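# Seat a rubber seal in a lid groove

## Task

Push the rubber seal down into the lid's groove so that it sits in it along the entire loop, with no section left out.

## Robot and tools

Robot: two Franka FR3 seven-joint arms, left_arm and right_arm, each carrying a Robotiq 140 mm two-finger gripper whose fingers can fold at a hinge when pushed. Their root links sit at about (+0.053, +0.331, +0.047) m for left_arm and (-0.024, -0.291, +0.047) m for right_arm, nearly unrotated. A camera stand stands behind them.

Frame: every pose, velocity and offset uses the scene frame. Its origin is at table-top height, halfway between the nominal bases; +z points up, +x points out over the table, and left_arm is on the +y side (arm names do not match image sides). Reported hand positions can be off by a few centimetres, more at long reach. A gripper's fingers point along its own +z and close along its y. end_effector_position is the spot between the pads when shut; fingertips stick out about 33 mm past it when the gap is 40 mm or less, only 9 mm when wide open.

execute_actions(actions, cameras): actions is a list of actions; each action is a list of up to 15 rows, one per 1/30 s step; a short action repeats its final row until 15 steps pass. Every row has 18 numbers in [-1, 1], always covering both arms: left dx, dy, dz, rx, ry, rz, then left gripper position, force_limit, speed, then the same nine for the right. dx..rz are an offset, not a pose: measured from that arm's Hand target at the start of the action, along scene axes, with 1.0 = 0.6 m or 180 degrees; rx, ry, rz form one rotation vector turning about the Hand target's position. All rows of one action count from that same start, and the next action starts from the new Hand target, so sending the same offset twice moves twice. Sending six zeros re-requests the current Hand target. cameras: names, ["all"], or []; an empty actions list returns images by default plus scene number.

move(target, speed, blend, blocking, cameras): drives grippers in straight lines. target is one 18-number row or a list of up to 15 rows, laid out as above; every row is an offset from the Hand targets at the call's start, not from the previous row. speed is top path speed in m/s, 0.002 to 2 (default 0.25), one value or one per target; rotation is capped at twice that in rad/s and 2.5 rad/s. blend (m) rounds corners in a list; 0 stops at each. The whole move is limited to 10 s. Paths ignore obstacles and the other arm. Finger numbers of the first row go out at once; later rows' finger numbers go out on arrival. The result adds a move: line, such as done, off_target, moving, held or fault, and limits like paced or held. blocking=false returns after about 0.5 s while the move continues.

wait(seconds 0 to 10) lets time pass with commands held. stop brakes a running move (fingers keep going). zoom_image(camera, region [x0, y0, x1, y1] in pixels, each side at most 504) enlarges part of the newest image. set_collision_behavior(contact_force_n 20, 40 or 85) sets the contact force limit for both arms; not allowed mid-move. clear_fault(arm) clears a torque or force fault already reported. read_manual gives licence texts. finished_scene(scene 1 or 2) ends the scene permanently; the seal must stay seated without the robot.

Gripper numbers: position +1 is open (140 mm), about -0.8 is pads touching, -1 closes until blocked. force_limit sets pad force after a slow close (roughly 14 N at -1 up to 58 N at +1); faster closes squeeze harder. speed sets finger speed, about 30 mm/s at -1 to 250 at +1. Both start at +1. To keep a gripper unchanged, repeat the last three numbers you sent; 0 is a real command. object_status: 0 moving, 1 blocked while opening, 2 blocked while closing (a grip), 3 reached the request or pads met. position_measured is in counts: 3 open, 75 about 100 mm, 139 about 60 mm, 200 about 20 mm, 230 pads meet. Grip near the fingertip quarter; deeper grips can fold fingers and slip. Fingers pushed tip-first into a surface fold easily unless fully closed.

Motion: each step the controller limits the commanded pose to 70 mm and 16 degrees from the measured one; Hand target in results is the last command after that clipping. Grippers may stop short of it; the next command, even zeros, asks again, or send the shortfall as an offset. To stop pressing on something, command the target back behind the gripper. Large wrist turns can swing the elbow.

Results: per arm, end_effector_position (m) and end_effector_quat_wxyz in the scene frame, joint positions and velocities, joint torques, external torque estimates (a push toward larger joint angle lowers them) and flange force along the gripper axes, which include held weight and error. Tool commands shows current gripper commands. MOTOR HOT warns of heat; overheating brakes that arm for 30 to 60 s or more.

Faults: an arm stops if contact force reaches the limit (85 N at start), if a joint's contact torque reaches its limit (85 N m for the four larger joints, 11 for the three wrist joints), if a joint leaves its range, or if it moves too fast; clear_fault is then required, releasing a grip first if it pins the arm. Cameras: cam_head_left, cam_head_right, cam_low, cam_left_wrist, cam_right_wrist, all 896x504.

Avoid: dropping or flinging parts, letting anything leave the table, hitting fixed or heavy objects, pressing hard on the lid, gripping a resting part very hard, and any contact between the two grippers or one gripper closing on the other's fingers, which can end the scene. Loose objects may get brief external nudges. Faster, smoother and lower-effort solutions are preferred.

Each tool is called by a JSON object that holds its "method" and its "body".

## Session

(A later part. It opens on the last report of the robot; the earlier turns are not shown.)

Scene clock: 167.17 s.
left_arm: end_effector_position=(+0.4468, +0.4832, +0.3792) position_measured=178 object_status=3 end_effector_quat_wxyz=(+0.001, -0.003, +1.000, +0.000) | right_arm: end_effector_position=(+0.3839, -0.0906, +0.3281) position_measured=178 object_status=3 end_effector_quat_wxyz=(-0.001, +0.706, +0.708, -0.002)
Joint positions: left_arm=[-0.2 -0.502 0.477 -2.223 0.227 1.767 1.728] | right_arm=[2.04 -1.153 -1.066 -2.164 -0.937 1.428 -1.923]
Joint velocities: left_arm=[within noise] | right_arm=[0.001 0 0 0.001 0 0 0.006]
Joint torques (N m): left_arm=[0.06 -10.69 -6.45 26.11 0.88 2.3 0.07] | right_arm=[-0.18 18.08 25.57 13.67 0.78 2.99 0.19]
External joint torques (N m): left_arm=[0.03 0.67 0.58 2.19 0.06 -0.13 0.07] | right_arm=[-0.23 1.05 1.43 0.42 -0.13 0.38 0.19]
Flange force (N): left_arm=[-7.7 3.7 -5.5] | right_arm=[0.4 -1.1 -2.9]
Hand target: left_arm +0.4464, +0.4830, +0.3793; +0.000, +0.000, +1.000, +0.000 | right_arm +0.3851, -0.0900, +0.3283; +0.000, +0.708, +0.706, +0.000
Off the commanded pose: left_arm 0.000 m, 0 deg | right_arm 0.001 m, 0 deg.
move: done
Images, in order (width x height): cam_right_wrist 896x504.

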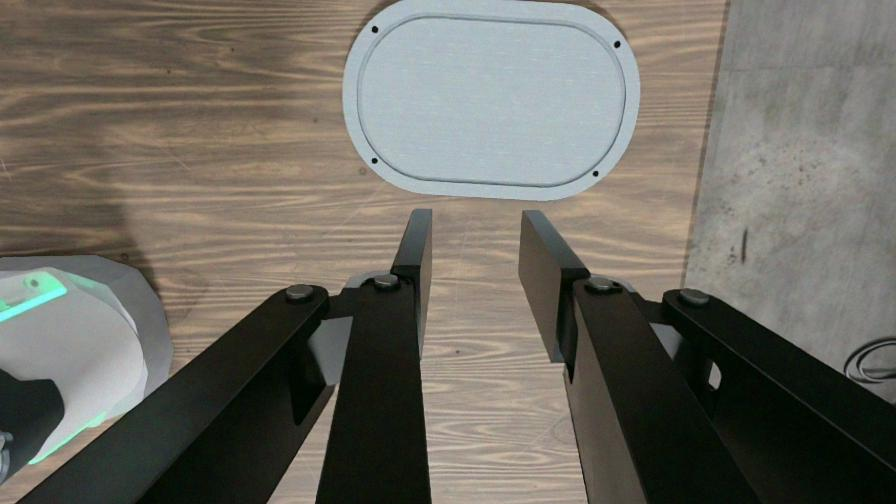

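{"method": "move", "body": {"target": [0,0,0,0,0,0,-0.39,-0.5,-0.5,0.0,0.2,0,0,0,0,-0.39,-0.5,-0.5], "cameras": ["cam_right_wrist"]}}

Scene clock: 177.97 s.
left_arm: end_effector_position=(+0.4468, +0.4832, +0.3792) position_measured=178 object_status=3 end_effector_quat_wxyz=(+0.001, -0.003, +1.000, +0.000) | right_arm: end_effector_position=(+0.3856, +0.0285, +0.3279) position_measured=178 object_status=3 end_effector_quat_wxyz=(+0.001, +0.706, +0.708, -0.001)
Joint positions: left_arm=[-0.2 -0.502 0.477 -2.223 0.227 1.767 1.728] | right_arm=[2.368 -1 -1.218 -1.974 -0.913 1.512 -1.815]
Joint velocities: left_arm=[within noise] | right_arm=[0 0 0 0 0 0 0.007]
Joint torques (N m): left_arm=[0.09 -10.66 -6.38 26.04 0.88 2.28 0.11] | right_arm=[0.23 19.46 26.57 14.71 1.36 3.01 0.15]
External joint torques (N m): left_arm=[0.09 0.74 0.73 2.06 0.07 -0.15 0.11] | right_arm=[0.2 0.54 1.58 0.34 0.46 0.39 0.15]
Flange force (N): left_arm=[-7.6 4.0 -5.2] | right_arm=[-0.2 -2.1 -2.9]
Hand target: left_arm +0.4464, +0.4830, +0.3793; +0.000, +0.000, +1.000, +0.000 | right_arm +0.3851, +0.0300, +0.3283; +0.000, +0.708, +0.706, +0.000
Off the commanded pose: left_arm 0.000 m, 0 deg | right_arm 0.002 m, 0 deg.
move: done
Images, in order (width x height): cam_right_wrist 896x504.

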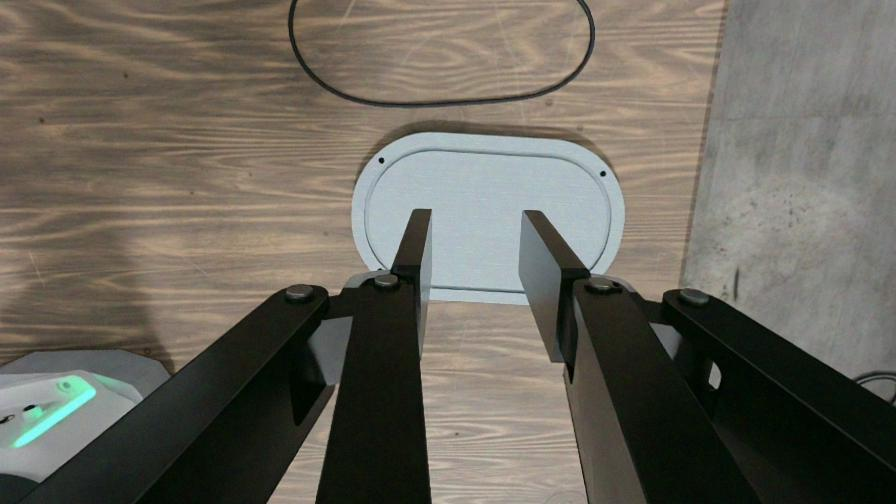

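{"method": "move", "body": {"target": [0,0,0,0,0,0,-0.39,-0.5,-0.5,0.0915,0.0817,-0.38,0,0,-0.5,-0.39,-0.5,-0.5], "cameras": ["cam_right_wrist","cam_head_left"]}}

{"method": "move", "body": {"target": [-0.227,-0.38,-0.25,0,0,0,-0.39,-0.5,-0.5,0,0,0,0,0,0,-0.39,-0.5,-0.5], "cameras": ["cam_left_wrist","cam_head_left","cam_low"]}}

Scene clock: 203.77 s.
left_arm: end_effector_position=(+0.4468, +0.4832, +0.3792) position_measured=178 object_status=3 end_effector_quat_wxyz=(+0.001, -0.003, +1.000, +0.000) | right_arm: end_effector_position=(+0.4403, +0.0780, +0.0997) position_measured=178 object_status=3 end_effector_quat_wxyz=(+0.001, +1.000, +0.001, -0.001)
Joint positions: left_arm=[-0.2 -0.502 0.477 -2.223 0.227 1.767 1.728] | right_arm=[2.771 -0.747 -2.003 -1.996 -0.84 2.166 -0.369]
Joint velocities: left_arm=[within noise] | right_arm=[0.001 -0.001 -0.001 0 0.001 0.001 0.007]
Joint torques (N m): left_arm=[0.04 -10.71 -6.38 26.04 0.87 2.3 0.07] | right_arm=[0.05 29.45 21.97 16.31 1 2.97 0.26]
External joint torques (N m): left_arm=[-0.02 0.73 0.64 2.04 0.05 -0.14 0.07] | right_arm=[0.12 0.08 1.9 -0.27 0.36 0.36 0.26]
Flange force (N): left_arm=[-7.6 3.7 -5.2] | right_arm=[-4.1 2.4 -3.5]
Hand target: left_arm +0.4464, +0.4830, +0.3793; +0.000, +0.000, +1.000, +0.000 | right_arm +0.4400, +0.0791, +0.1003; +0.000, +1.000, -0.002, +0.000
Off the commanded pose: left_arm 0.000 m, 0 deg | right_arm 0.001 m, 0 deg.
move: done
Images, in order (width x height): cam_head_left 896x504, cam_right_wrist 896x504.

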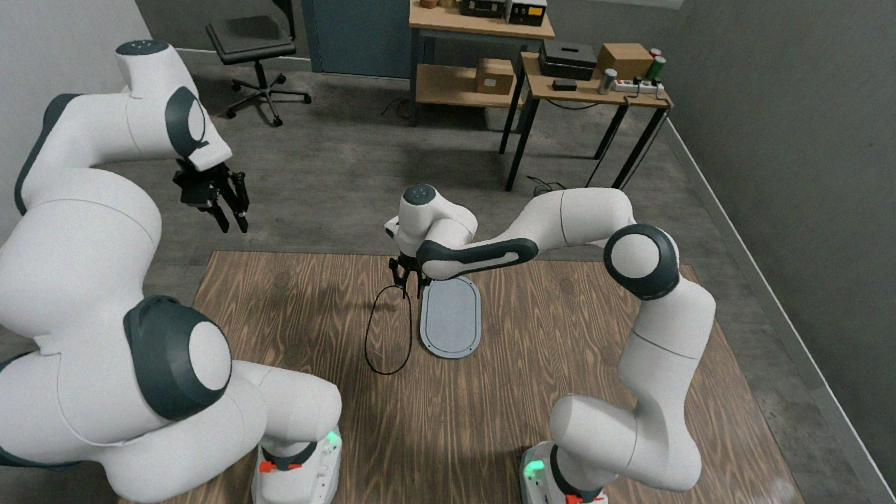

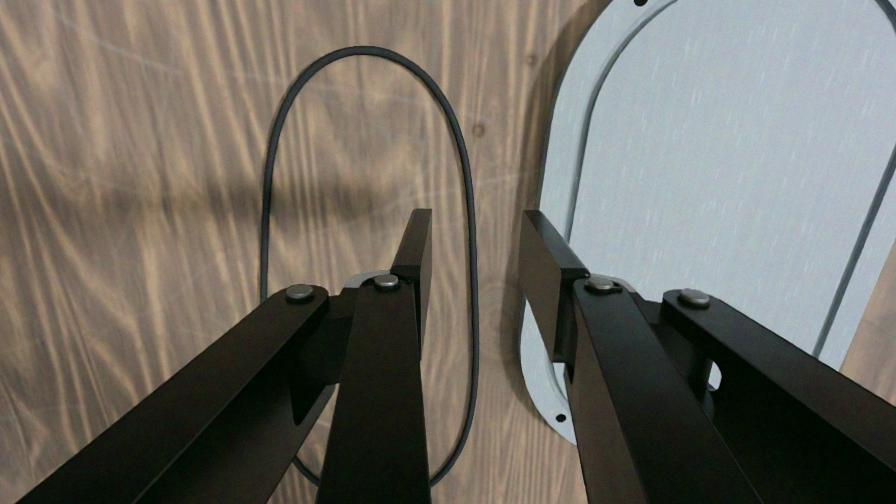

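Scene clock: 206.17 s.
left_arm: end_effector_position=(+0.3094, +0.2555, +0.2290) position_measured=178 object_status=3 end_effector_quat_wxyz=(-0.002, +0.004, +1.000, +0.001) | right_arm: end_effector_position=(+0.4403, +0.0780, +0.0998) position_measured=178 object_status=3 end_effector_quat_wxyz=(+0.001, +1.000, +0.000, -0.001)
Joint positions: left_arm=[-0.227 -0.92 -0.042 -2.931 -0.036 2.007 1.324] | right_arm=[2.771 -0.747 -2.003 -1.996 -0.84 2.166 -0.367]
Joint velocities: left_arm=[0 0.001 0.001 0.001 -0.002 -0.001 -0.006] | right_arm=[within noise]
Joint torques (N m): left_arm=[0.85 -1.42 0.19 25.77 0.47 2.72 -0.22] | right_arm=[-0.24 29.16 22.6 16.48 0.66 2.81 0.21]
External joint torques (N m): left_arm=[0.82 0.1 0.29 1.57 -0.25 0.3 -0.22] | right_arm=[-0.25 -0.23 2.48 -0.04 0.03 0.22 0.21]
Flange force (N): left_arm=[-4.9 -0.2 -2.3] | right_arm=[-3.8 3.1 -4.5]
Hand target: left_arm +0.3102, +0.2550, +0.2293; +0.000, +0.000, +1.000, +0.000 | right_arm +0.4400, +0.0791, +0.1003; +0.000, +1.000, -0.001, +0.000
Off the commanded pose: left_arm 0.001 m, 1 deg | right_arm 0.001 m, 0 deg.
move: done
Images, in order (width x height): cam_head_left 896x504, cam_low 896x504, cam_left_wrist 896x504.

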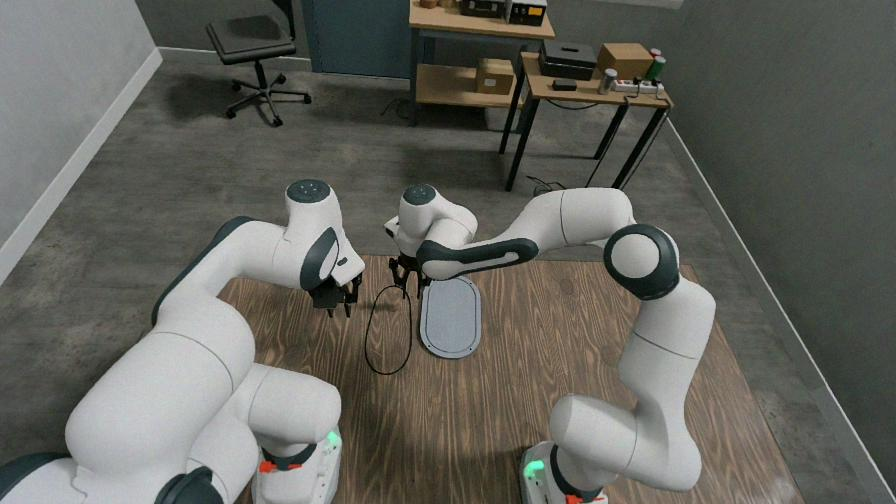

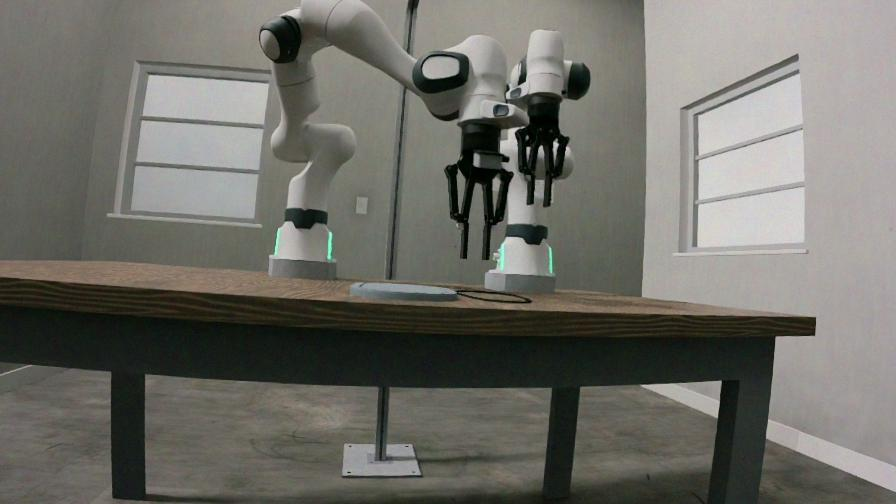

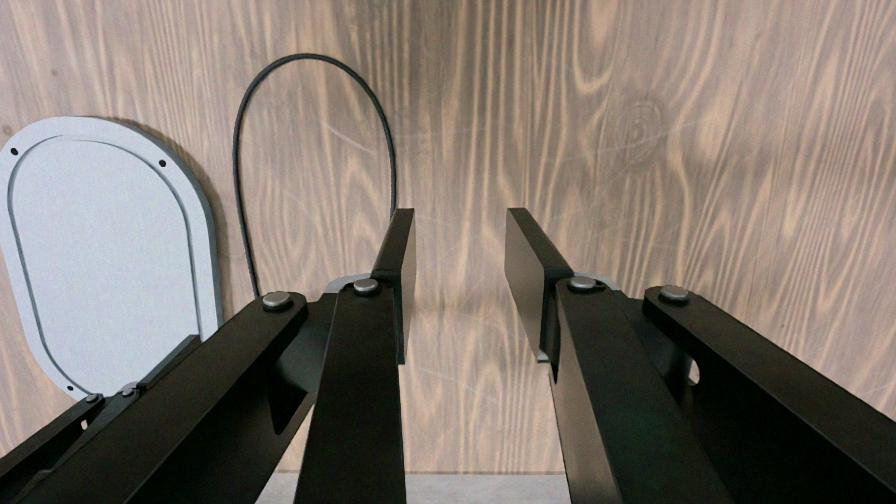

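{"method": "move", "body": {"target": [[0,-0.089,-0.2,0,0,0,-0.39,-0.5,-0.5,0,0,-0.05,0,0,0,-0.39,-0.5,-0.5],[0,-0.089,-0.322,0,0,0,-0.39,-0.5,-0.5,0,0,-0.103,0,0,0,-0.39,-0.5,-0.5]], "speed": [0.15,0.08], "cameras": ["cam_left_wrist","cam_right_wrist"]}}

Scene clock: 222.33 s.
left_arm: end_effector_position=(+0.3101, +0.2013, +0.0361) position_measured=178 object_status=3 end_effector_quat_wxyz=(-0.009, -0.003, +1.000, +0.004) | right_arm: end_effector_position=(+0.4393, +0.0779, +0.0385) position_measured=178 object_status=3 end_effector_quat_wxyz=(+0.001, +1.000, -0.001, -0.002)
Joint positions: left_arm=[-0.087 -0.184 -0.456 -3.044 -0.291 2.847 1.292] | right_arm=[2.865 -0.816 -2.141 -1.992 -0.919 2.262 -0.325]
Joint velocities: left_arm=[0 0 -0.001 -0.001 0 0 0.007] | right_arm=[within noise]
Joint torques (N m): left_arm=[0.89 -13.89 1.63 15.25 0.02 2.65 0.09] | right_arm=[0.28 32.62 21.71 15.55 0.27 2.95 0.22]
External joint torques (N m): left_arm=[0.92 0.08 0.49 1.95 -0.19 0.26 0.08] | right_arm=[0.22 -0.27 1.53 0.72 -0.32 0.36 0.22]
Flange force (N): left_arm=[-7.3 -0.8 2.8] | right_arm=[0.7 -1.7 -0.8]
Hand target: left_arm +0.3102, +0.2016, +0.0361; +0.000, +0.000, +1.000, +0.000 | right_arm +0.4400, +0.0791, +0.0385; +0.000, +1.000, -0.001, +0.000
Off the commanded pose: left_arm 0.000 m, 1 deg | right_arm 0.001 m, 0 deg.
joint sent to its limit (left arm) — joint 4 (elbow), lower limit, where the elbow is as bent as it goes. The joint targets still meet the commanded pose.
joint sent to its limit (right arm) — joint 1 (waist), upper limit. The joint targets still meet the commanded pose.
move: done
Images, in order (width x height): cam_left_wrist 896x504, cam_right_wrist 896x504.

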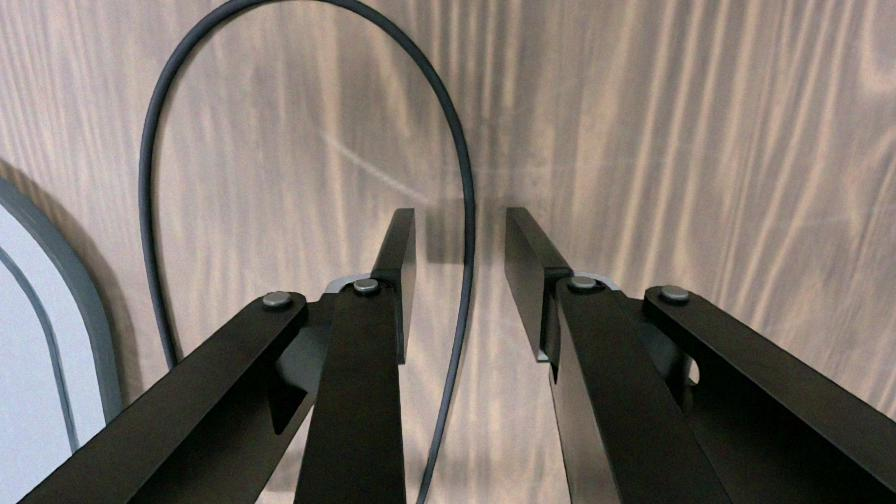

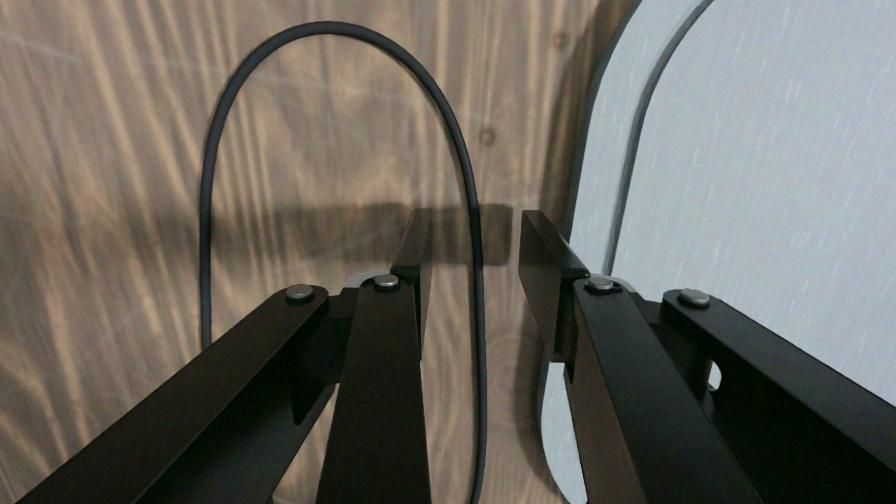

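{"method": "move", "body": {"target": [[0,0,-0.001,0,0,0,-0.7,-0.5,-1,0,0,0,0,0,0,-0.7,-0.5,-1],[0,0,-0.008,0,0,0,-0.7,-0.5,-1,0,0,-0.006,0,0,0,-0.7,-0.5,-1]], "speed": 0.03}}

{"method": "move", "body": {"target": [0,0,-0.002,0,0,0,-0.7,-0.5,-1,0,0,-0.003,0,0,0,-0.7,-0.5,-1], "speed": 0.03, "cameras": ["cam_left_wrist","cam_right_wrist"]}}

Scene clock: 230.90 s.
left_arm: end_effector_position=(+0.3095, +0.2014, +0.0313) position_measured=217 object_status=3 end_effector_quat_wxyz=(-0.005, -0.003, +1.000, +0.002) | right_arm: end_effector_position=(+0.4398, +0.0778, +0.0355) position_measured=217 object_status=3 end_effector_quat_wxyz=(+0.001, +1.000, -0.001, -0.001)
Joint positions: left_arm=[0.086 -0.176 -0.677 -3.044 -0.435 2.871 1.386] | right_arm=[2.865 -0.825 -2.142 -1.99 -0.932 2.262 -0.318]
Joint velocities: left_arm=[0 0.001 0 -0.001 -0.002 0.001 0.007] | right_arm=[within noise]
Joint torques (N m): left_arm=[1.18 -10.47 2.12 13.45 0.01 2.91 0.23] | right_arm=[0.21 32.25 21.96 15.34 0.1 2.91 0.24]
External joint torques (N m): left_arm=[1.15 1.86 0.42 0.92 -0.19 0.49 0.23] | right_arm=[0.06 -0.91 1.48 0.63 -0.49 0.3 0.24]
Flange force (N): left_arm=[0.0 0.0 0.0] | right_arm=[1.2 -1.9 0.3]
Hand target: left_arm +0.3102, +0.2016, +0.0313; +0.000, +0.000, +1.000, +0.000 | right_arm +0.4400, +0.0791, +0.0349; +0.000, +1.000, -0.001, +0.000
Off the commanded pose: left_arm 0.001 m, 1 deg | right_arm 0.001 m, 0 deg.
joint sent to its limit (left arm) — joint 4 (elbow), lower limit, where the elbow is as bent as it goes. The joint targets still meet the commanded pose.
joint sent to its limit (right arm) — joint 1 (waist), upper limit. The joint targets still meet the commanded pose.
move: done

Scene clock: 232.13 s.
left_arm: end_effector_position=(+0.3094, +0.2015, +0.0302) position_measured=217 object_status=3 end_effector_quat_wxyz=(-0.004, -0.003, +1.000, +0.001) | right_arm: end_effector_position=(+0.4398, +0.0779, +0.0337) position_measured=217 object_status=3 end_effector_quat_wxyz=(+0.001, +1.000, -0.001, -0.001)
Joint positions: left_arm=[0.128 -0.176 -0.73 -3.044 -0.47 2.877 1.41] | right_arm=[2.865 -0.831 -2.142 -1.989 -0.939 2.262 -0.315]
Joint velocities: left_arm=[0 0.001 0 0 -0.001 0.001 0.005] | right_arm=[within noise]
Joint torques (N m): left_arm=[1.05 -11.04 2.35 14.36 -0.02 3.06 0.21] | right_arm=[0.25 32.33 22.09 15.26 0.1 2.88 0.26]
External joint torques (N m): left_arm=[1.03 0.75 0.55 2.06 -0.22 0.65 0.21] | right_arm=[0.21 -0.82 1.65 0.67 -0.49 0.29 0.26]
Flange force (N): left_arm=[0.0 0.0 0.0] | right_arm=[1.2 -2.2 0.0]
Hand target: left_arm +0.3102, +0.2016, +0.0301; +0.000, +0.000, +1.000, +0.000 | right_arm +0.4400, +0.0791, +0.0331; +0.000, +1.000, -0.001, +0.000
Off the commanded pose: left_arm 0.001 m, 1 deg | right_arm 0.001 m, 0 deg.
joint sent to its limit (left arm) — joint 4 (elbow), lower limit, where the elbow is as bent as it goes. The joint targets still meet the commanded pose.
joint sent to its limit (right arm) — joint 1 (waist), upper limit. The joint targets still meet the commanded pose.
move: done
Images, in order (width x height): cam_left_wrist 896x504, cam_right_wrist 896x504.

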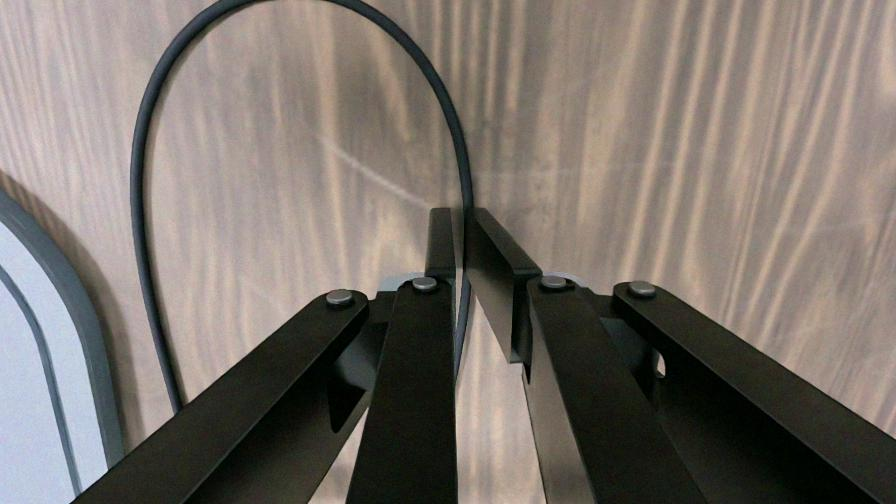

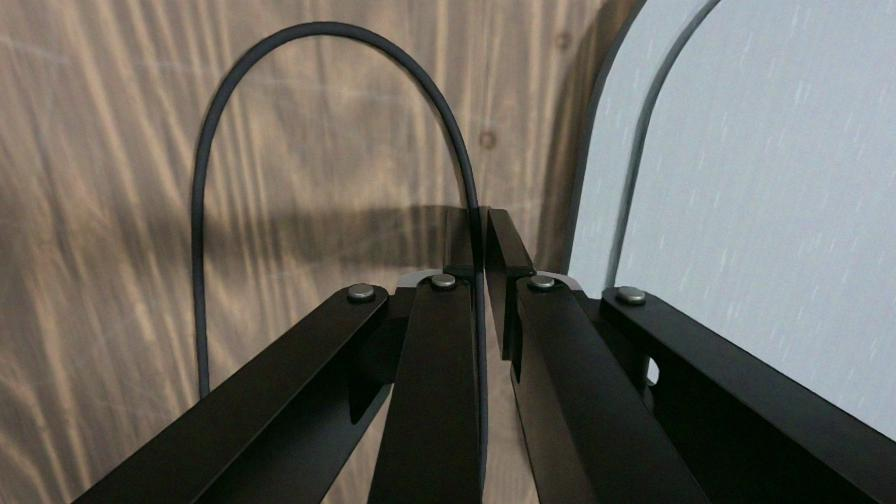

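{"method": "move", "body": {"target": [0,0,0,0,0,0,-0.7,-0.5,-1,0,0,-0.003,0,0,0,-0.7,-0.5,-1], "speed": 0.03}}

{"method": "move", "body": {"target": [0,0,0,0,0,0,-0.7,-0.5,-1,0,0,-0.003,0,0,0,-0.7,-0.5,-1], "speed": 0.03}}

{"method": "move", "body": {"target": [0,0,0,0,0,0,-0.7,-0.5,-1,0,0,-0.003,0,0,0,-0.7,-0.5,-1], "speed": 0.03}}

Scene clock: 238.00 s.
left_arm: end_effector_position=(+0.3094, +0.2015, +0.0302) position_measured=217 object_status=3 end_effector_quat_wxyz=(-0.004, -0.002, +1.000, +0.001) | right_arm: end_effector_position=(+0.4398, +0.0779, +0.0319) position_measured=217 object_status=3 end_effector_quat_wxyz=(+0.001, +1.000, +0.000, -0.001)
Joint positions: left_arm=[0.128 -0.176 -0.73 -3.044 -0.47 2.877 1.412] | right_arm=[2.865 -0.837 -2.142 -1.988 -0.945 2.262 -0.312]
Joint torques (N m): left_arm=[0.69 -11.09 3.22 14.32 0.29 3.02 0.08] | right_arm=[0.22 32.4 22.21 14.95 0.09 2.88 0.09]
External joint torques (N m): left_arm=[0.69 0.74 1.43 1.91 0.08 0.6 0.08] | right_arm=[0.45 -0.9 1.8 0.34 -0.5 0.3 0.09]
Flange force (N): left_arm=[0.0 0.0 0.0] | right_arm=[0.7 -1.9 -0.1]
Hand target: left_arm +0.3104, +0.2015, +0.0301; -0.002, +0.000, +1.000, +0.001 | right_arm +0.4400, +0.0791, +0.0313; +0.000, +1.000, -0.001, +0.000
Off the commanded pose: left_arm 0.001 m, 0 deg | right_arm 0.001 m, 0 deg.
joint sent to its limit (left arm) — joint 4 (elbow), lower limit, where the elbow is as bent as it goes.
joint sent to its limit (right arm) — joint 1 (waist), upper limit. The joint targets still meet the commanded pose.
move: done

Scene clock: 238.70 s.
left_arm: end_effector_position=(+0.3094, +0.2015, +0.0302) position_measured=217 object_status=3 end_effector_quat_wxyz=(-0.004, -0.002, +1.000, +0.001) | right_arm: end_effector_position=(+0.4397, +0.0780, +0.0302) position_measured=217 object_status=3 end_effector_quat_wxyz=(+0.000, +1.000, +0.000, -0.001)
Joint positions: left_arm=[0.128 -0.176 -0.73 -3.044 -0.47 2.877 1.412] | right_arm=[2.866 -0.842 -2.143 -1.987 -0.951 2.262 -0.309]
Joint torques (N m): left_arm=[0.68 -11.08 3.2 14.38 0.3 3.05 0.06] | right_arm=[0.22 32.43 22.23 15.08 -0.01 2.89 0.17]
External joint torques (N m): left_arm=[0.67 0.7 1.4 2.07 0.1 0.63 0.06] | right_arm=[0.27 -0.81 1.67 0.7 -0.59 0.3 0.17]
Flange force (N): left_arm=[0.0 0.0 0.0] | right_arm=[1.4 -2.3 0.2]
Hand target: left_arm +0.3104, +0.2015, +0.0301; -0.002, +0.000, +1.000, +0.001 | right_arm +0.4400, +0.0791, +0.0295; +0.000, +1.000, -0.001, +0.000
Off the commanded pose: left_arm 0.001 m, 0 deg | right_arm 0.001 m, 0 deg.
joint sent to its limit (left arm) — joint 4 (elbow), lower limit, where the elbow is as bent as it goes. The joint targets still meet the commanded pose.
joint sent to its limit (right arm) — joint 1 (waist), upper limit. The joint targets still meet the commanded pose.
move: done

Scene clock: 239.40 s.
left_arm: end_effector_position=(+0.3094, +0.2015, +0.0302) position_measured=217 object_status=3 end_effector_quat_wxyz=(-0.004, -0.002, +1.000, +0.001) | right_arm: end_effector_position=(+0.4397, +0.0781, +0.0301) position_measured=217 object_status=3 end_effector_quat_wxyz=(+0.001, +1.000, -0.001, +0.000)
Joint positions: left_arm=[0.128 -0.176 -0.73 -3.044 -0.47 2.877 1.412] | right_arm=[2.866 -0.844 -2.141 -1.987 -0.955 2.26 -0.306]
Joint torques (N m): left_arm=[0.63 -11.08 3.16 14.38 0.28 3.03 0.04] | right_arm=[0.18 30 20.73 15.49 -0.7 3.66 0.29]
External joint torques (N m): left_arm=[0.63 0.77 1.38 1.97 0.08 0.6 0.04] | right_arm=[0.25 -3.26 0.11 1.08 -1.28 1.07 0.29]
Flange force (N): left_arm=[0.0 0.0 0.0] | right_arm=[5.6 -6.0 9.3]
Hand target: left_arm +0.3104, +0.2015, +0.0301; -0.002, +0.000, +1.000, +0.001 | right_arm +0.4400, +0.0791, +0.0277; +0.000, +1.000, -0.001, +0.000
Off the commanded pose: left_arm 0.001 m, 0 deg | right_arm 0.003 m, 0 deg.
joint sent to its limit (left arm) — joint 4 (elbow), lower limit, where the elbow is as bent as it goes. The joint targets still meet the commanded pose.
joint sent to its limit (right arm) — joint 1 (waist), upper limit. The joint targets still meet the commanded pose.
move: done

{"method": "move", "body": {"target": [[0,0,0,0,0,0,-0.7,-0.5,-1,0,0,0.0045,0,0,0,-0.7,-0.5,-1],[0,0,0,0,0,0,-1,-0.5,-1,0,0,0.0045,0,0,0,-1,-0.5,-1]], "speed": 0.03}}

{"method": "wait", "body": {"seconds": 1.5}}

Scene clock: 245.90 s.
left_arm: end_effector_position=(+0.3095, +0.2015, +0.0302) position_measured=228 object_status=0 end_effector_quat_wxyz=(-0.004, -0.002, +1.000, +0.001) | right_arm: end_effector_position=(+0.4397, +0.0781, +0.0302) position_measured=226 object_status=2 end_effector_quat_wxyz=(+0.001, +1.000, -0.001, +0.000)
Joint positions: left_arm=[0.128 -0.176 -0.73 -3.044 -0.47 2.877 1.412] | right_arm=[2.866 -0.844 -2.141 -1.987 -0.955 2.259 -0.305]
Joint torques (N m): left_arm=[0.59 -10.61 3.16 14.24 0.29 2.99 0.03] | right_arm=[-0.32 32.7 23.06 14.64 0.62 2.89 0.07]
External joint torques (N m): left_arm=[0.59 1.15 1.38 1.95 0.09 0.59 0.03] | right_arm=[-0.33 -0.5 2.43 0.3 0.03 0.31 0.07]
Flange force (N): left_arm=[0.0 0.0 0.0] | right_arm=[-0.8 1.0 -3.8]
Hand target: left_arm +0.3104, +0.2015, +0.0301; -0.002, +0.000, +1.000, +0.001 | right_arm +0.4400, +0.0791, +0.0304; +0.000, +1.000, -0.001, +0.000
Off the commanded pose: left_arm 0.001 m, 0 deg | right_arm 0.001 m, 0 deg.
joint sent to its limit (left arm) — joint 4 (elbow), lower limit, where the elbow is as bent as it goes. The joint targets still meet the commanded pose.
move: done

Scene clock: 247.40 s.
left_arm: end_effector_position=(+0.3095, +0.2015, +0.0302) position_measured=228 object_status=2 end_effector_quat_wxyz=(-0.004, -0.002, +1.000, +0.001) | right_arm: end_effector_position=(+0.4397, +0.0781, +0.0302) position_measured=226 object_status=2 end_effector_quat_wxyz=(+0.001, +1.000, -0.001, +0.000)
Joint positions: left_arm=[0.128 -0.176 -0.73 -3.044 -0.47 2.877 1.412] | right_arm=[2.866 -0.844 -2.141 -1.987 -0.955 2.259 -0.305]
Joint torques (N m): left_arm=[0.53 -10.54 3.07 14.19 0.29 3.01 0.08] | right_arm=[-0.32 32.74 22.99 14.59 0.63 2.89 0.07]
External joint torques (N m): left_arm=[0.55 1.32 1.29 1.73 0.09 0.57 0.08] | right_arm=[-0.5 -0.62 2.13 0.21 0.05 0.28 0.07]
Flange force (N): left_arm=[0.0 0.0 0.0] | right_arm=[-0.8 1.3 -3.4]
Hand target: left_arm +0.3104, +0.2015, +0.0301; -0.002, +0.000, +1.000, +0.001 | right_arm +0.4400, +0.0791, +0.0304; +0.000, +1.000, -0.001, +0.000
Tool commands: left_gripper/position=-1.0 left_gripper/force_limit=-0.5 left_gripper/speed=-1.0 right_gripper/position=-1.0 right_gripper/force_limit=-0.5 right_gripper/speed=-1.0
Off the commanded pose: left_arm 0.001 m, 0 deg | right_arm 0.001 m, 0 deg.
wait: 1.50 s; at rest by 0.17 s

{"method": "move", "body": {"target": [[0,0,0.2,0,0,0,-1,-0.5,-1,0,0,0.2,0,0,0,-1,-0.5,-1],[0.077,-0.269,0.2,0,0,0,-1,-0.5,-1,0.077,-0.342,0.2,0,0,0,-1,-0.5,-1]], "speed": [0.06,0.1], "cameras": ["all"]}}

Scene clock: 262.07 s.
left_arm: end_effector_position=(+0.3557, +0.0410, +0.1493) position_measured=228 object_status=2 end_effector_quat_wxyz=(-0.003, +0.004, +1.000, +0.002) | right_arm: end_effector_position=(+0.4867, -0.1254, +0.1509) position_measured=226 object_status=2 end_effector_quat_wxyz=(-0.001, +1.000, -0.005, +0.000)
Joint positions: left_arm=[0.238 -0.343 -1.012 -2.608 -0.423 2.368 1.128] | right_arm=[2.096 -0.728 -1.684 -2.18 -0.859 2.084 -0.668]
Joint velocities: left_arm=[0 -0.001 -0.001 0 0.001 0.001 -0.006] | right_arm=[0 0 0.001 -0.002 -0.001 0 -0.007]
Joint torques (N m): left_arm=[0.89 -7.51 7.78 22.12 0.59 2.49 -0.23] | right_arm=[-0.41 18.55 22.82 16.45 0.26 2.56 -0.15]
External joint torques (N m): left_arm=[0.88 0.49 0.73 2.29 0.05 0.04 -0.23] | right_arm=[-0.4 -0.13 2.38 -0.06 -0.43 -0.07 -0.15]
Flange force (N): left_arm=[-8.5 -5.6 -0.5] | right_arm=[-7.1 3.9 -6.4]
Hand target: left_arm +0.3566, +0.0401, +0.1501; -0.002, +0.000, +1.000, +0.001 | right_arm +0.4862, -0.1261, +0.1504; +0.000, +1.000, -0.001, +0.000
Off the commanded pose: left_arm 0.002 m, 1 deg | right_arm 0.001 m, 0 deg.
move: done

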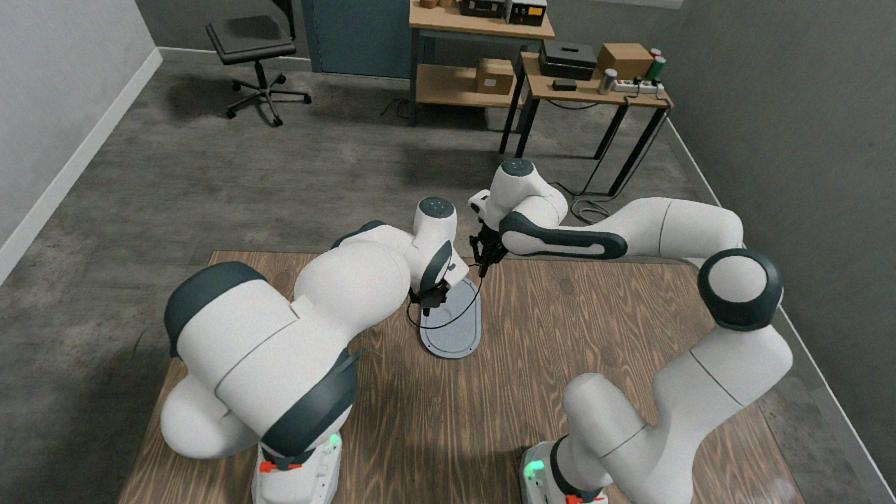

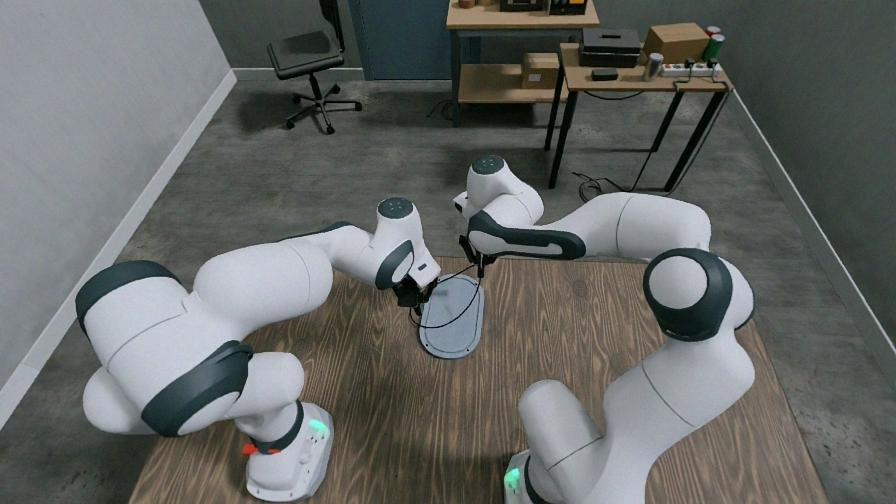

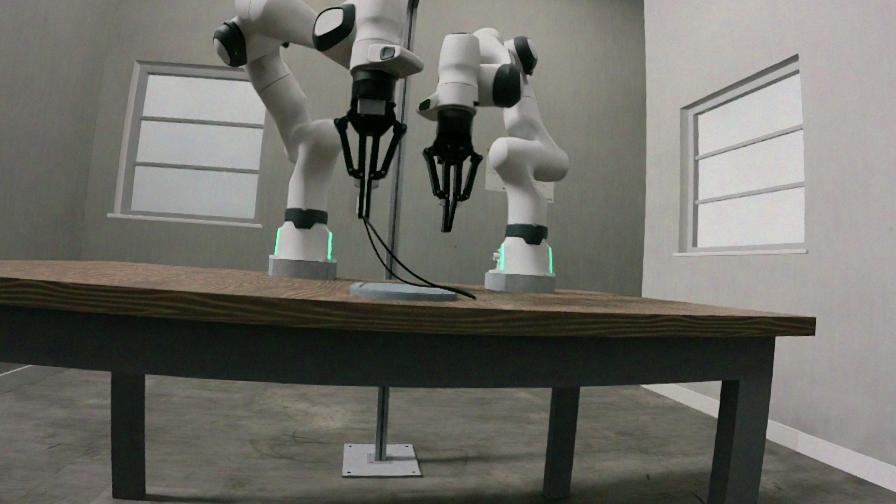

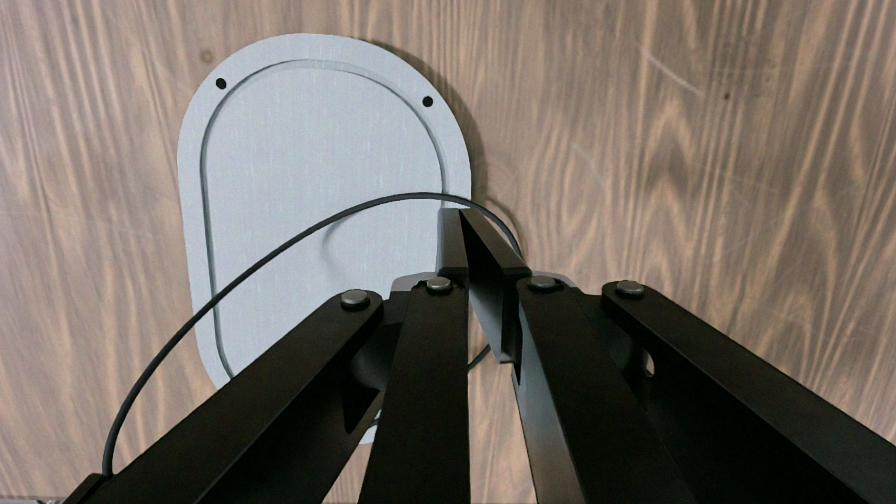

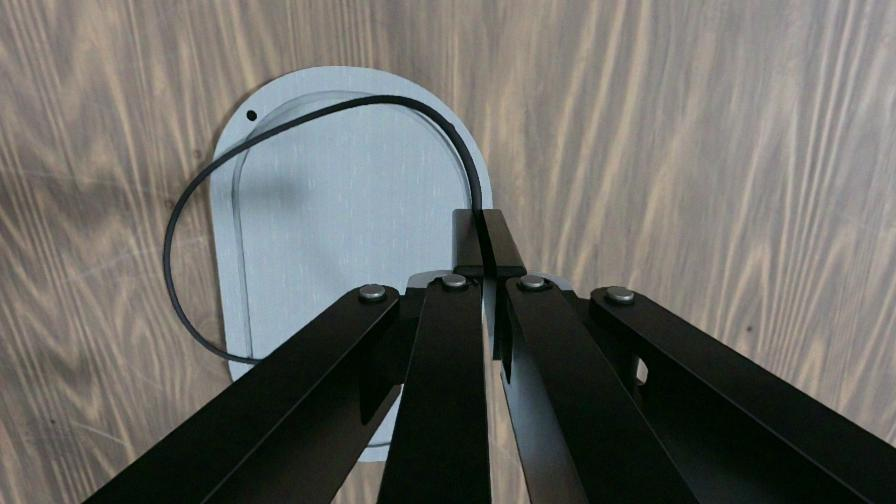

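{"method": "move", "body": {"target": [0,0,-0.15,0,0,0,-1,-0.5,-1,0,0,-0.15,0,0,0,-1,-0.5,-1], "speed": 0.06, "cameras": ["cam_left_wrist","cam_right_wrist","cam_head_left"]}}

Scene clock: 276.90 s.
left_arm: end_effector_position=(+0.3568, +0.0402, +0.0602) position_measured=228 object_status=2 end_effector_quat_wxyz=(-0.001, +0.002, +1.000, +0.000) | right_arm: end_effector_position=(+0.4849, -0.1268, +0.0601) position_measured=226 object_status=2 end_effector_quat_wxyz=(+0.000, +1.000, -0.001, -0.002)
Joint positions: left_arm=[0.377 0.102 -1.084 -2.658 0.205 2.696 0.668] | right_arm=[2.259 -0.793 -1.935 -2.197 -1.004 2.233 -0.604]
Joint velocities: left_arm=[0 0.001 0 0 0.001 -0.001 -0.006] | right_arm=[within noise]
Joint torques (N m): left_arm=[-0.02 -14 -1.03 19.22 0.61 2.34 -0.21] | right_arm=[0.29 24.61 22.33 14.22 0.29 2.96 0.23]
External joint torques (N m): left_arm=[-0.12 0.14 1.14 2.3 0.29 -0.15 -0.21] | right_arm=[0.37 -0.07 1.66 0.54 -0.32 0.35 0.23]
Flange force (N): left_arm=[0.0 0.0 0.0] | right_arm=[-0.4 -1.0 -2.1]
Hand target: left_arm +0.3566, +0.0401, +0.0601; -0.002, +0.000, +1.000, +0.001 | right_arm +0.4862, -0.1261, +0.0604; +0.000, +1.000, -0.001, +0.000
Off the commanded pose: left_arm 0.000 m, 0 deg | right_arm 0.002 m, 0 deg.
move: done
Images, in order (width x height): cam_head_left 896x504, cam_left_wrist 896x504, cam_right_wrist 896x504.

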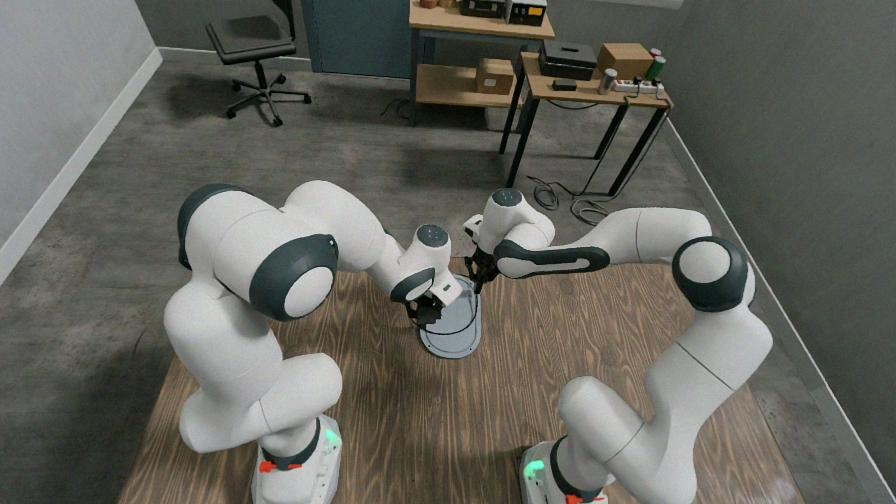

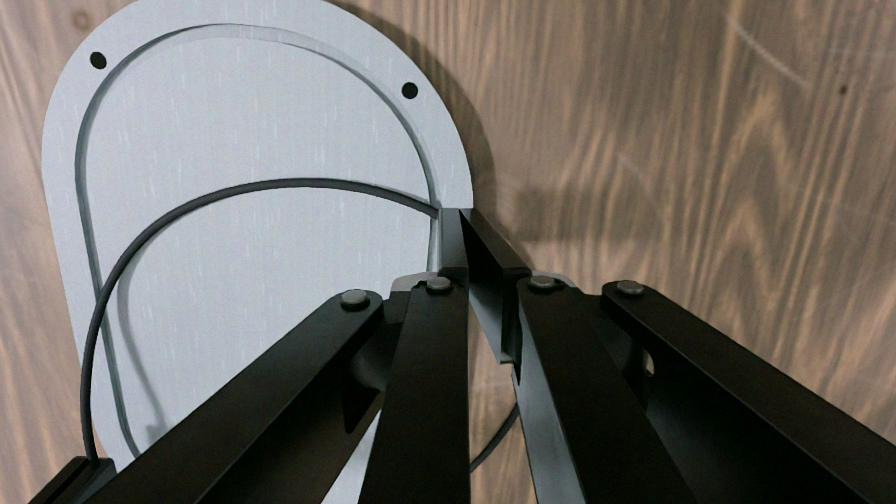

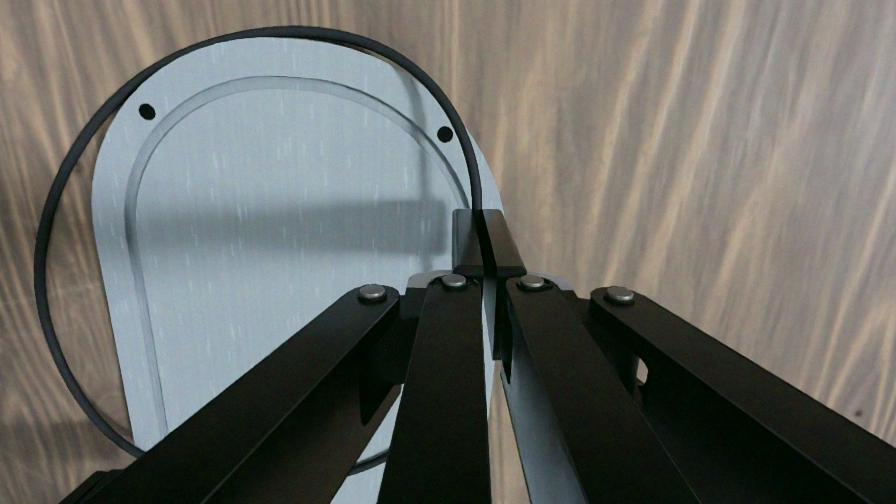

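{"method": "move", "body": {"target": [[0,0,0.03,0,0,-0.11,-1,-0.5,-1,0,0,0.03,0,0,0,-1,-0.5,-1],[-0.067,0,0.03,0,0,-0.11,-1,-0.5,-1,-0.067,0,0.03,0,0,0,-1,-0.5,-1]], "speed": 0.06, "cameras": ["cam_left_wrist","cam_right_wrist"]}}

Scene clock: 297.07 s.
left_arm: end_effector_position=(+0.3170, +0.0391, +0.0783) position_measured=228 object_status=2 end_effector_quat_wxyz=(-0.001, +0.169, +0.986, +0.001) | right_arm: end_effector_position=(+0.4449, -0.1259, +0.0778) position_measured=226 object_status=2 end_effector_quat_wxyz=(-0.001, +1.000, +0.000, -0.002)
Joint positions: left_arm=[0.286 -0.17 -1.166 -2.734 -0.331 2.64 1.311] | right_arm=[2.127 -0.744 -1.808 -2.328 -0.99 2.239 -0.567]
Joint velocities: left_arm=[0 0.001 0 -0.001 -0.001 0 0.005] | right_arm=[within noise]
Joint torques (N m): left_arm=[0.08 -7.83 5.06 18.4 0.2 2.5 0.2] | right_arm=[-0.65 19.79 21.81 13.76 0.4 2.98 0.22]
External joint torques (N m): left_arm=[0.05 0.03 1.45 1.47 -0.18 0.06 0.2] | right_arm=[-0.56 0.67 2.47 -0.12 -0.21 0.37 0.22]
Flange force (N): left_arm=[0.0 0.0 0.0] | right_arm=[-7.8 3.5 -8.6]
Hand target: left_arm +0.3164, +0.0401, +0.0781; -0.002, +0.172, +0.985, +0.001 | right_arm +0.4460, -0.1261, +0.0784; +0.000, +1.000, -0.001, +0.000
Off the commanded pose: left_arm 0.001 m, 0 deg | right_arm 0.001 m, 0 deg.
move: done
Images, in order (width x height): cam_left_wrist 896x504, cam_right_wrist 896x504.

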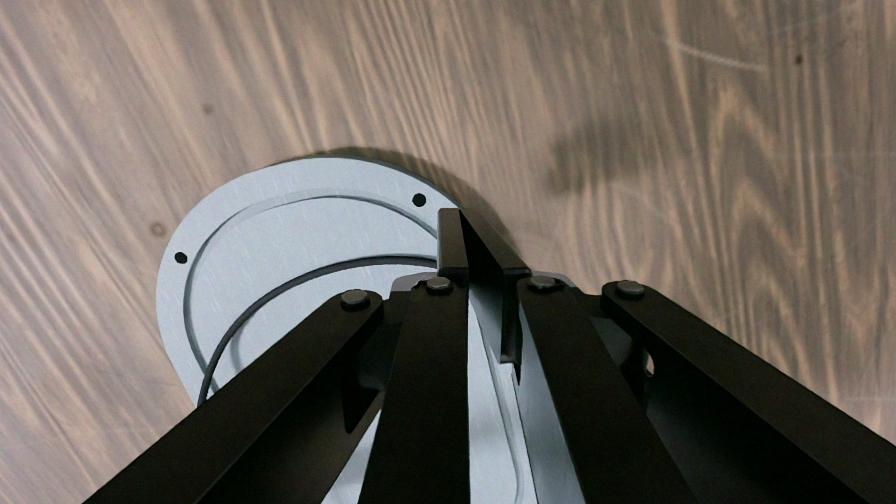

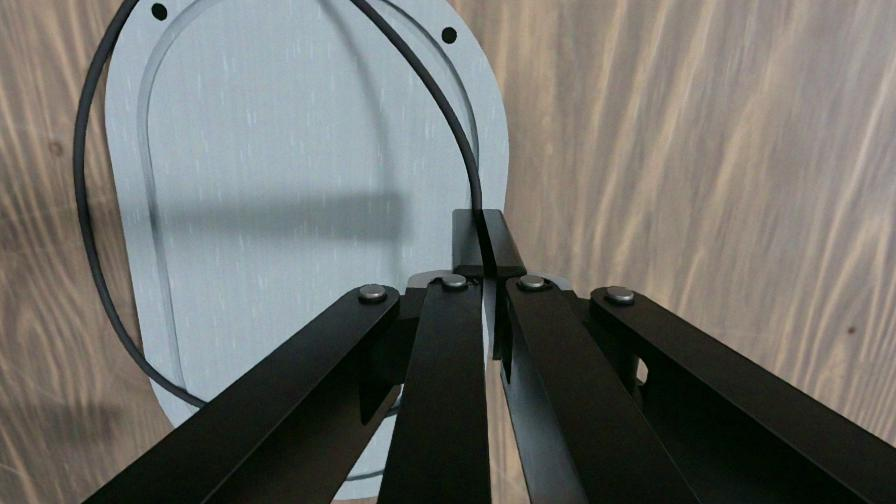

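{"method": "move", "body": {"target": [0,0,0,0,0,-0.05,-1,-0.5,-1,0,0,0,0,0,-0.12,-1,-0.5,-1], "speed": 0.1, "cameras": ["cam_left_wrist","cam_right_wrist"]}}

Scene clock: 304.77 s.
left_arm: end_effector_position=(+0.3168, +0.0401, +0.0788) position_measured=228 object_status=2 end_effector_quat_wxyz=(-0.002, +0.244, +0.970, +0.002) | right_arm: end_effector_position=(+0.4461, -0.1269, +0.0783) position_measured=226 object_status=2 end_effector_quat_wxyz=(+0.000, +0.983, -0.186, +0.000)
Joint positions: left_arm=[0.235 -0.159 -1.108 -2.737 -0.3 2.642 1.444] | right_arm=[2.162 -0.642 -1.856 -2.34 -0.897 2.315 -0.248]
Joint velocities: left_arm=[within noise] | right_arm=[-0.001 0 -0.003 0.001 0 0 0.007]
Joint torques (N m): left_arm=[0.04 -8.28 4.75 18.51 0.65 2.7 0.13] | right_arm=[0.13 19.15 18.59 15.04 1 2.96 0.28]
External joint torques (N m): left_arm=[0.03 0.9 1.48 1.5 0.27 0.28 0.13] | right_arm=[0.09 0.47 1.59 0.05 0.44 0.37 0.28]
Flange force (N): left_arm=[0.0 0.0 0.0] | right_arm=[-3.9 2.4 -6.0]
Hand target: left_arm +0.3164, +0.0401, +0.0781; -0.002, +0.248, +0.969, +0.001 | right_arm +0.4460, -0.1261, +0.0784; +0.000, +0.982, -0.189, +0.000
Off the commanded pose: left_arm 0.001 m, 0 deg | right_arm 0.001 m, 0 deg.
move: done
Images, in order (width x height): cam_left_wrist 896x504, cam_right_wrist 896x504.

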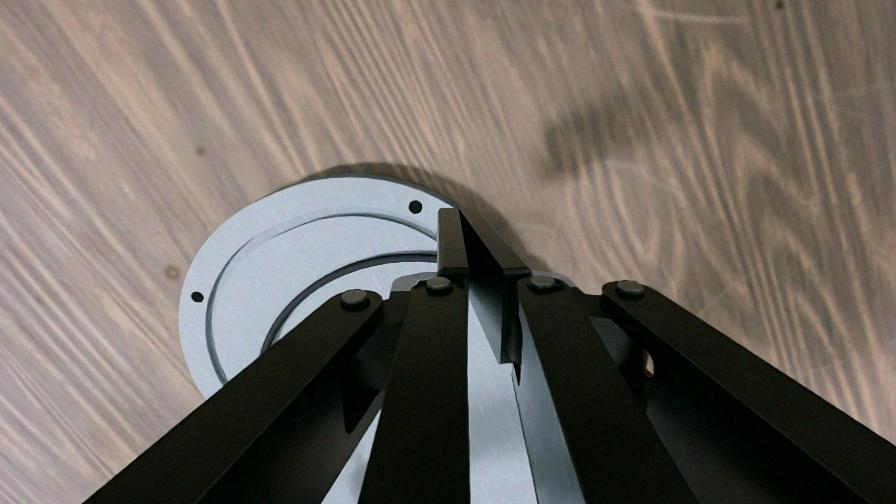

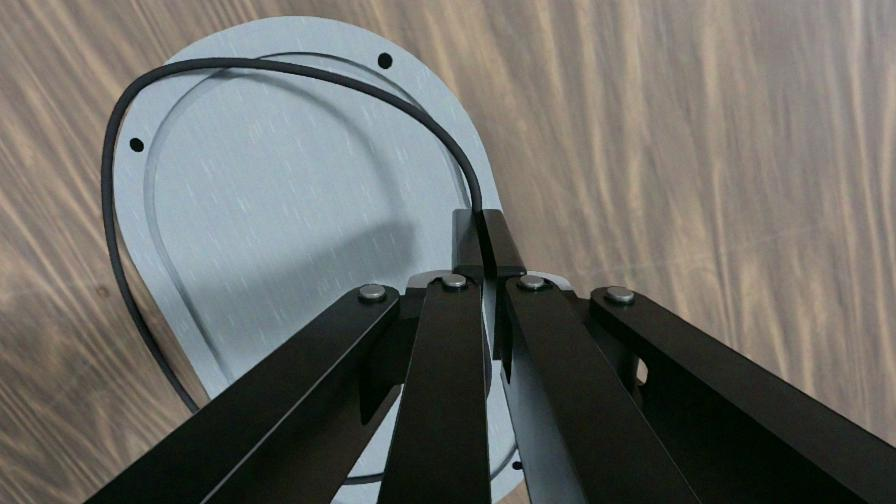

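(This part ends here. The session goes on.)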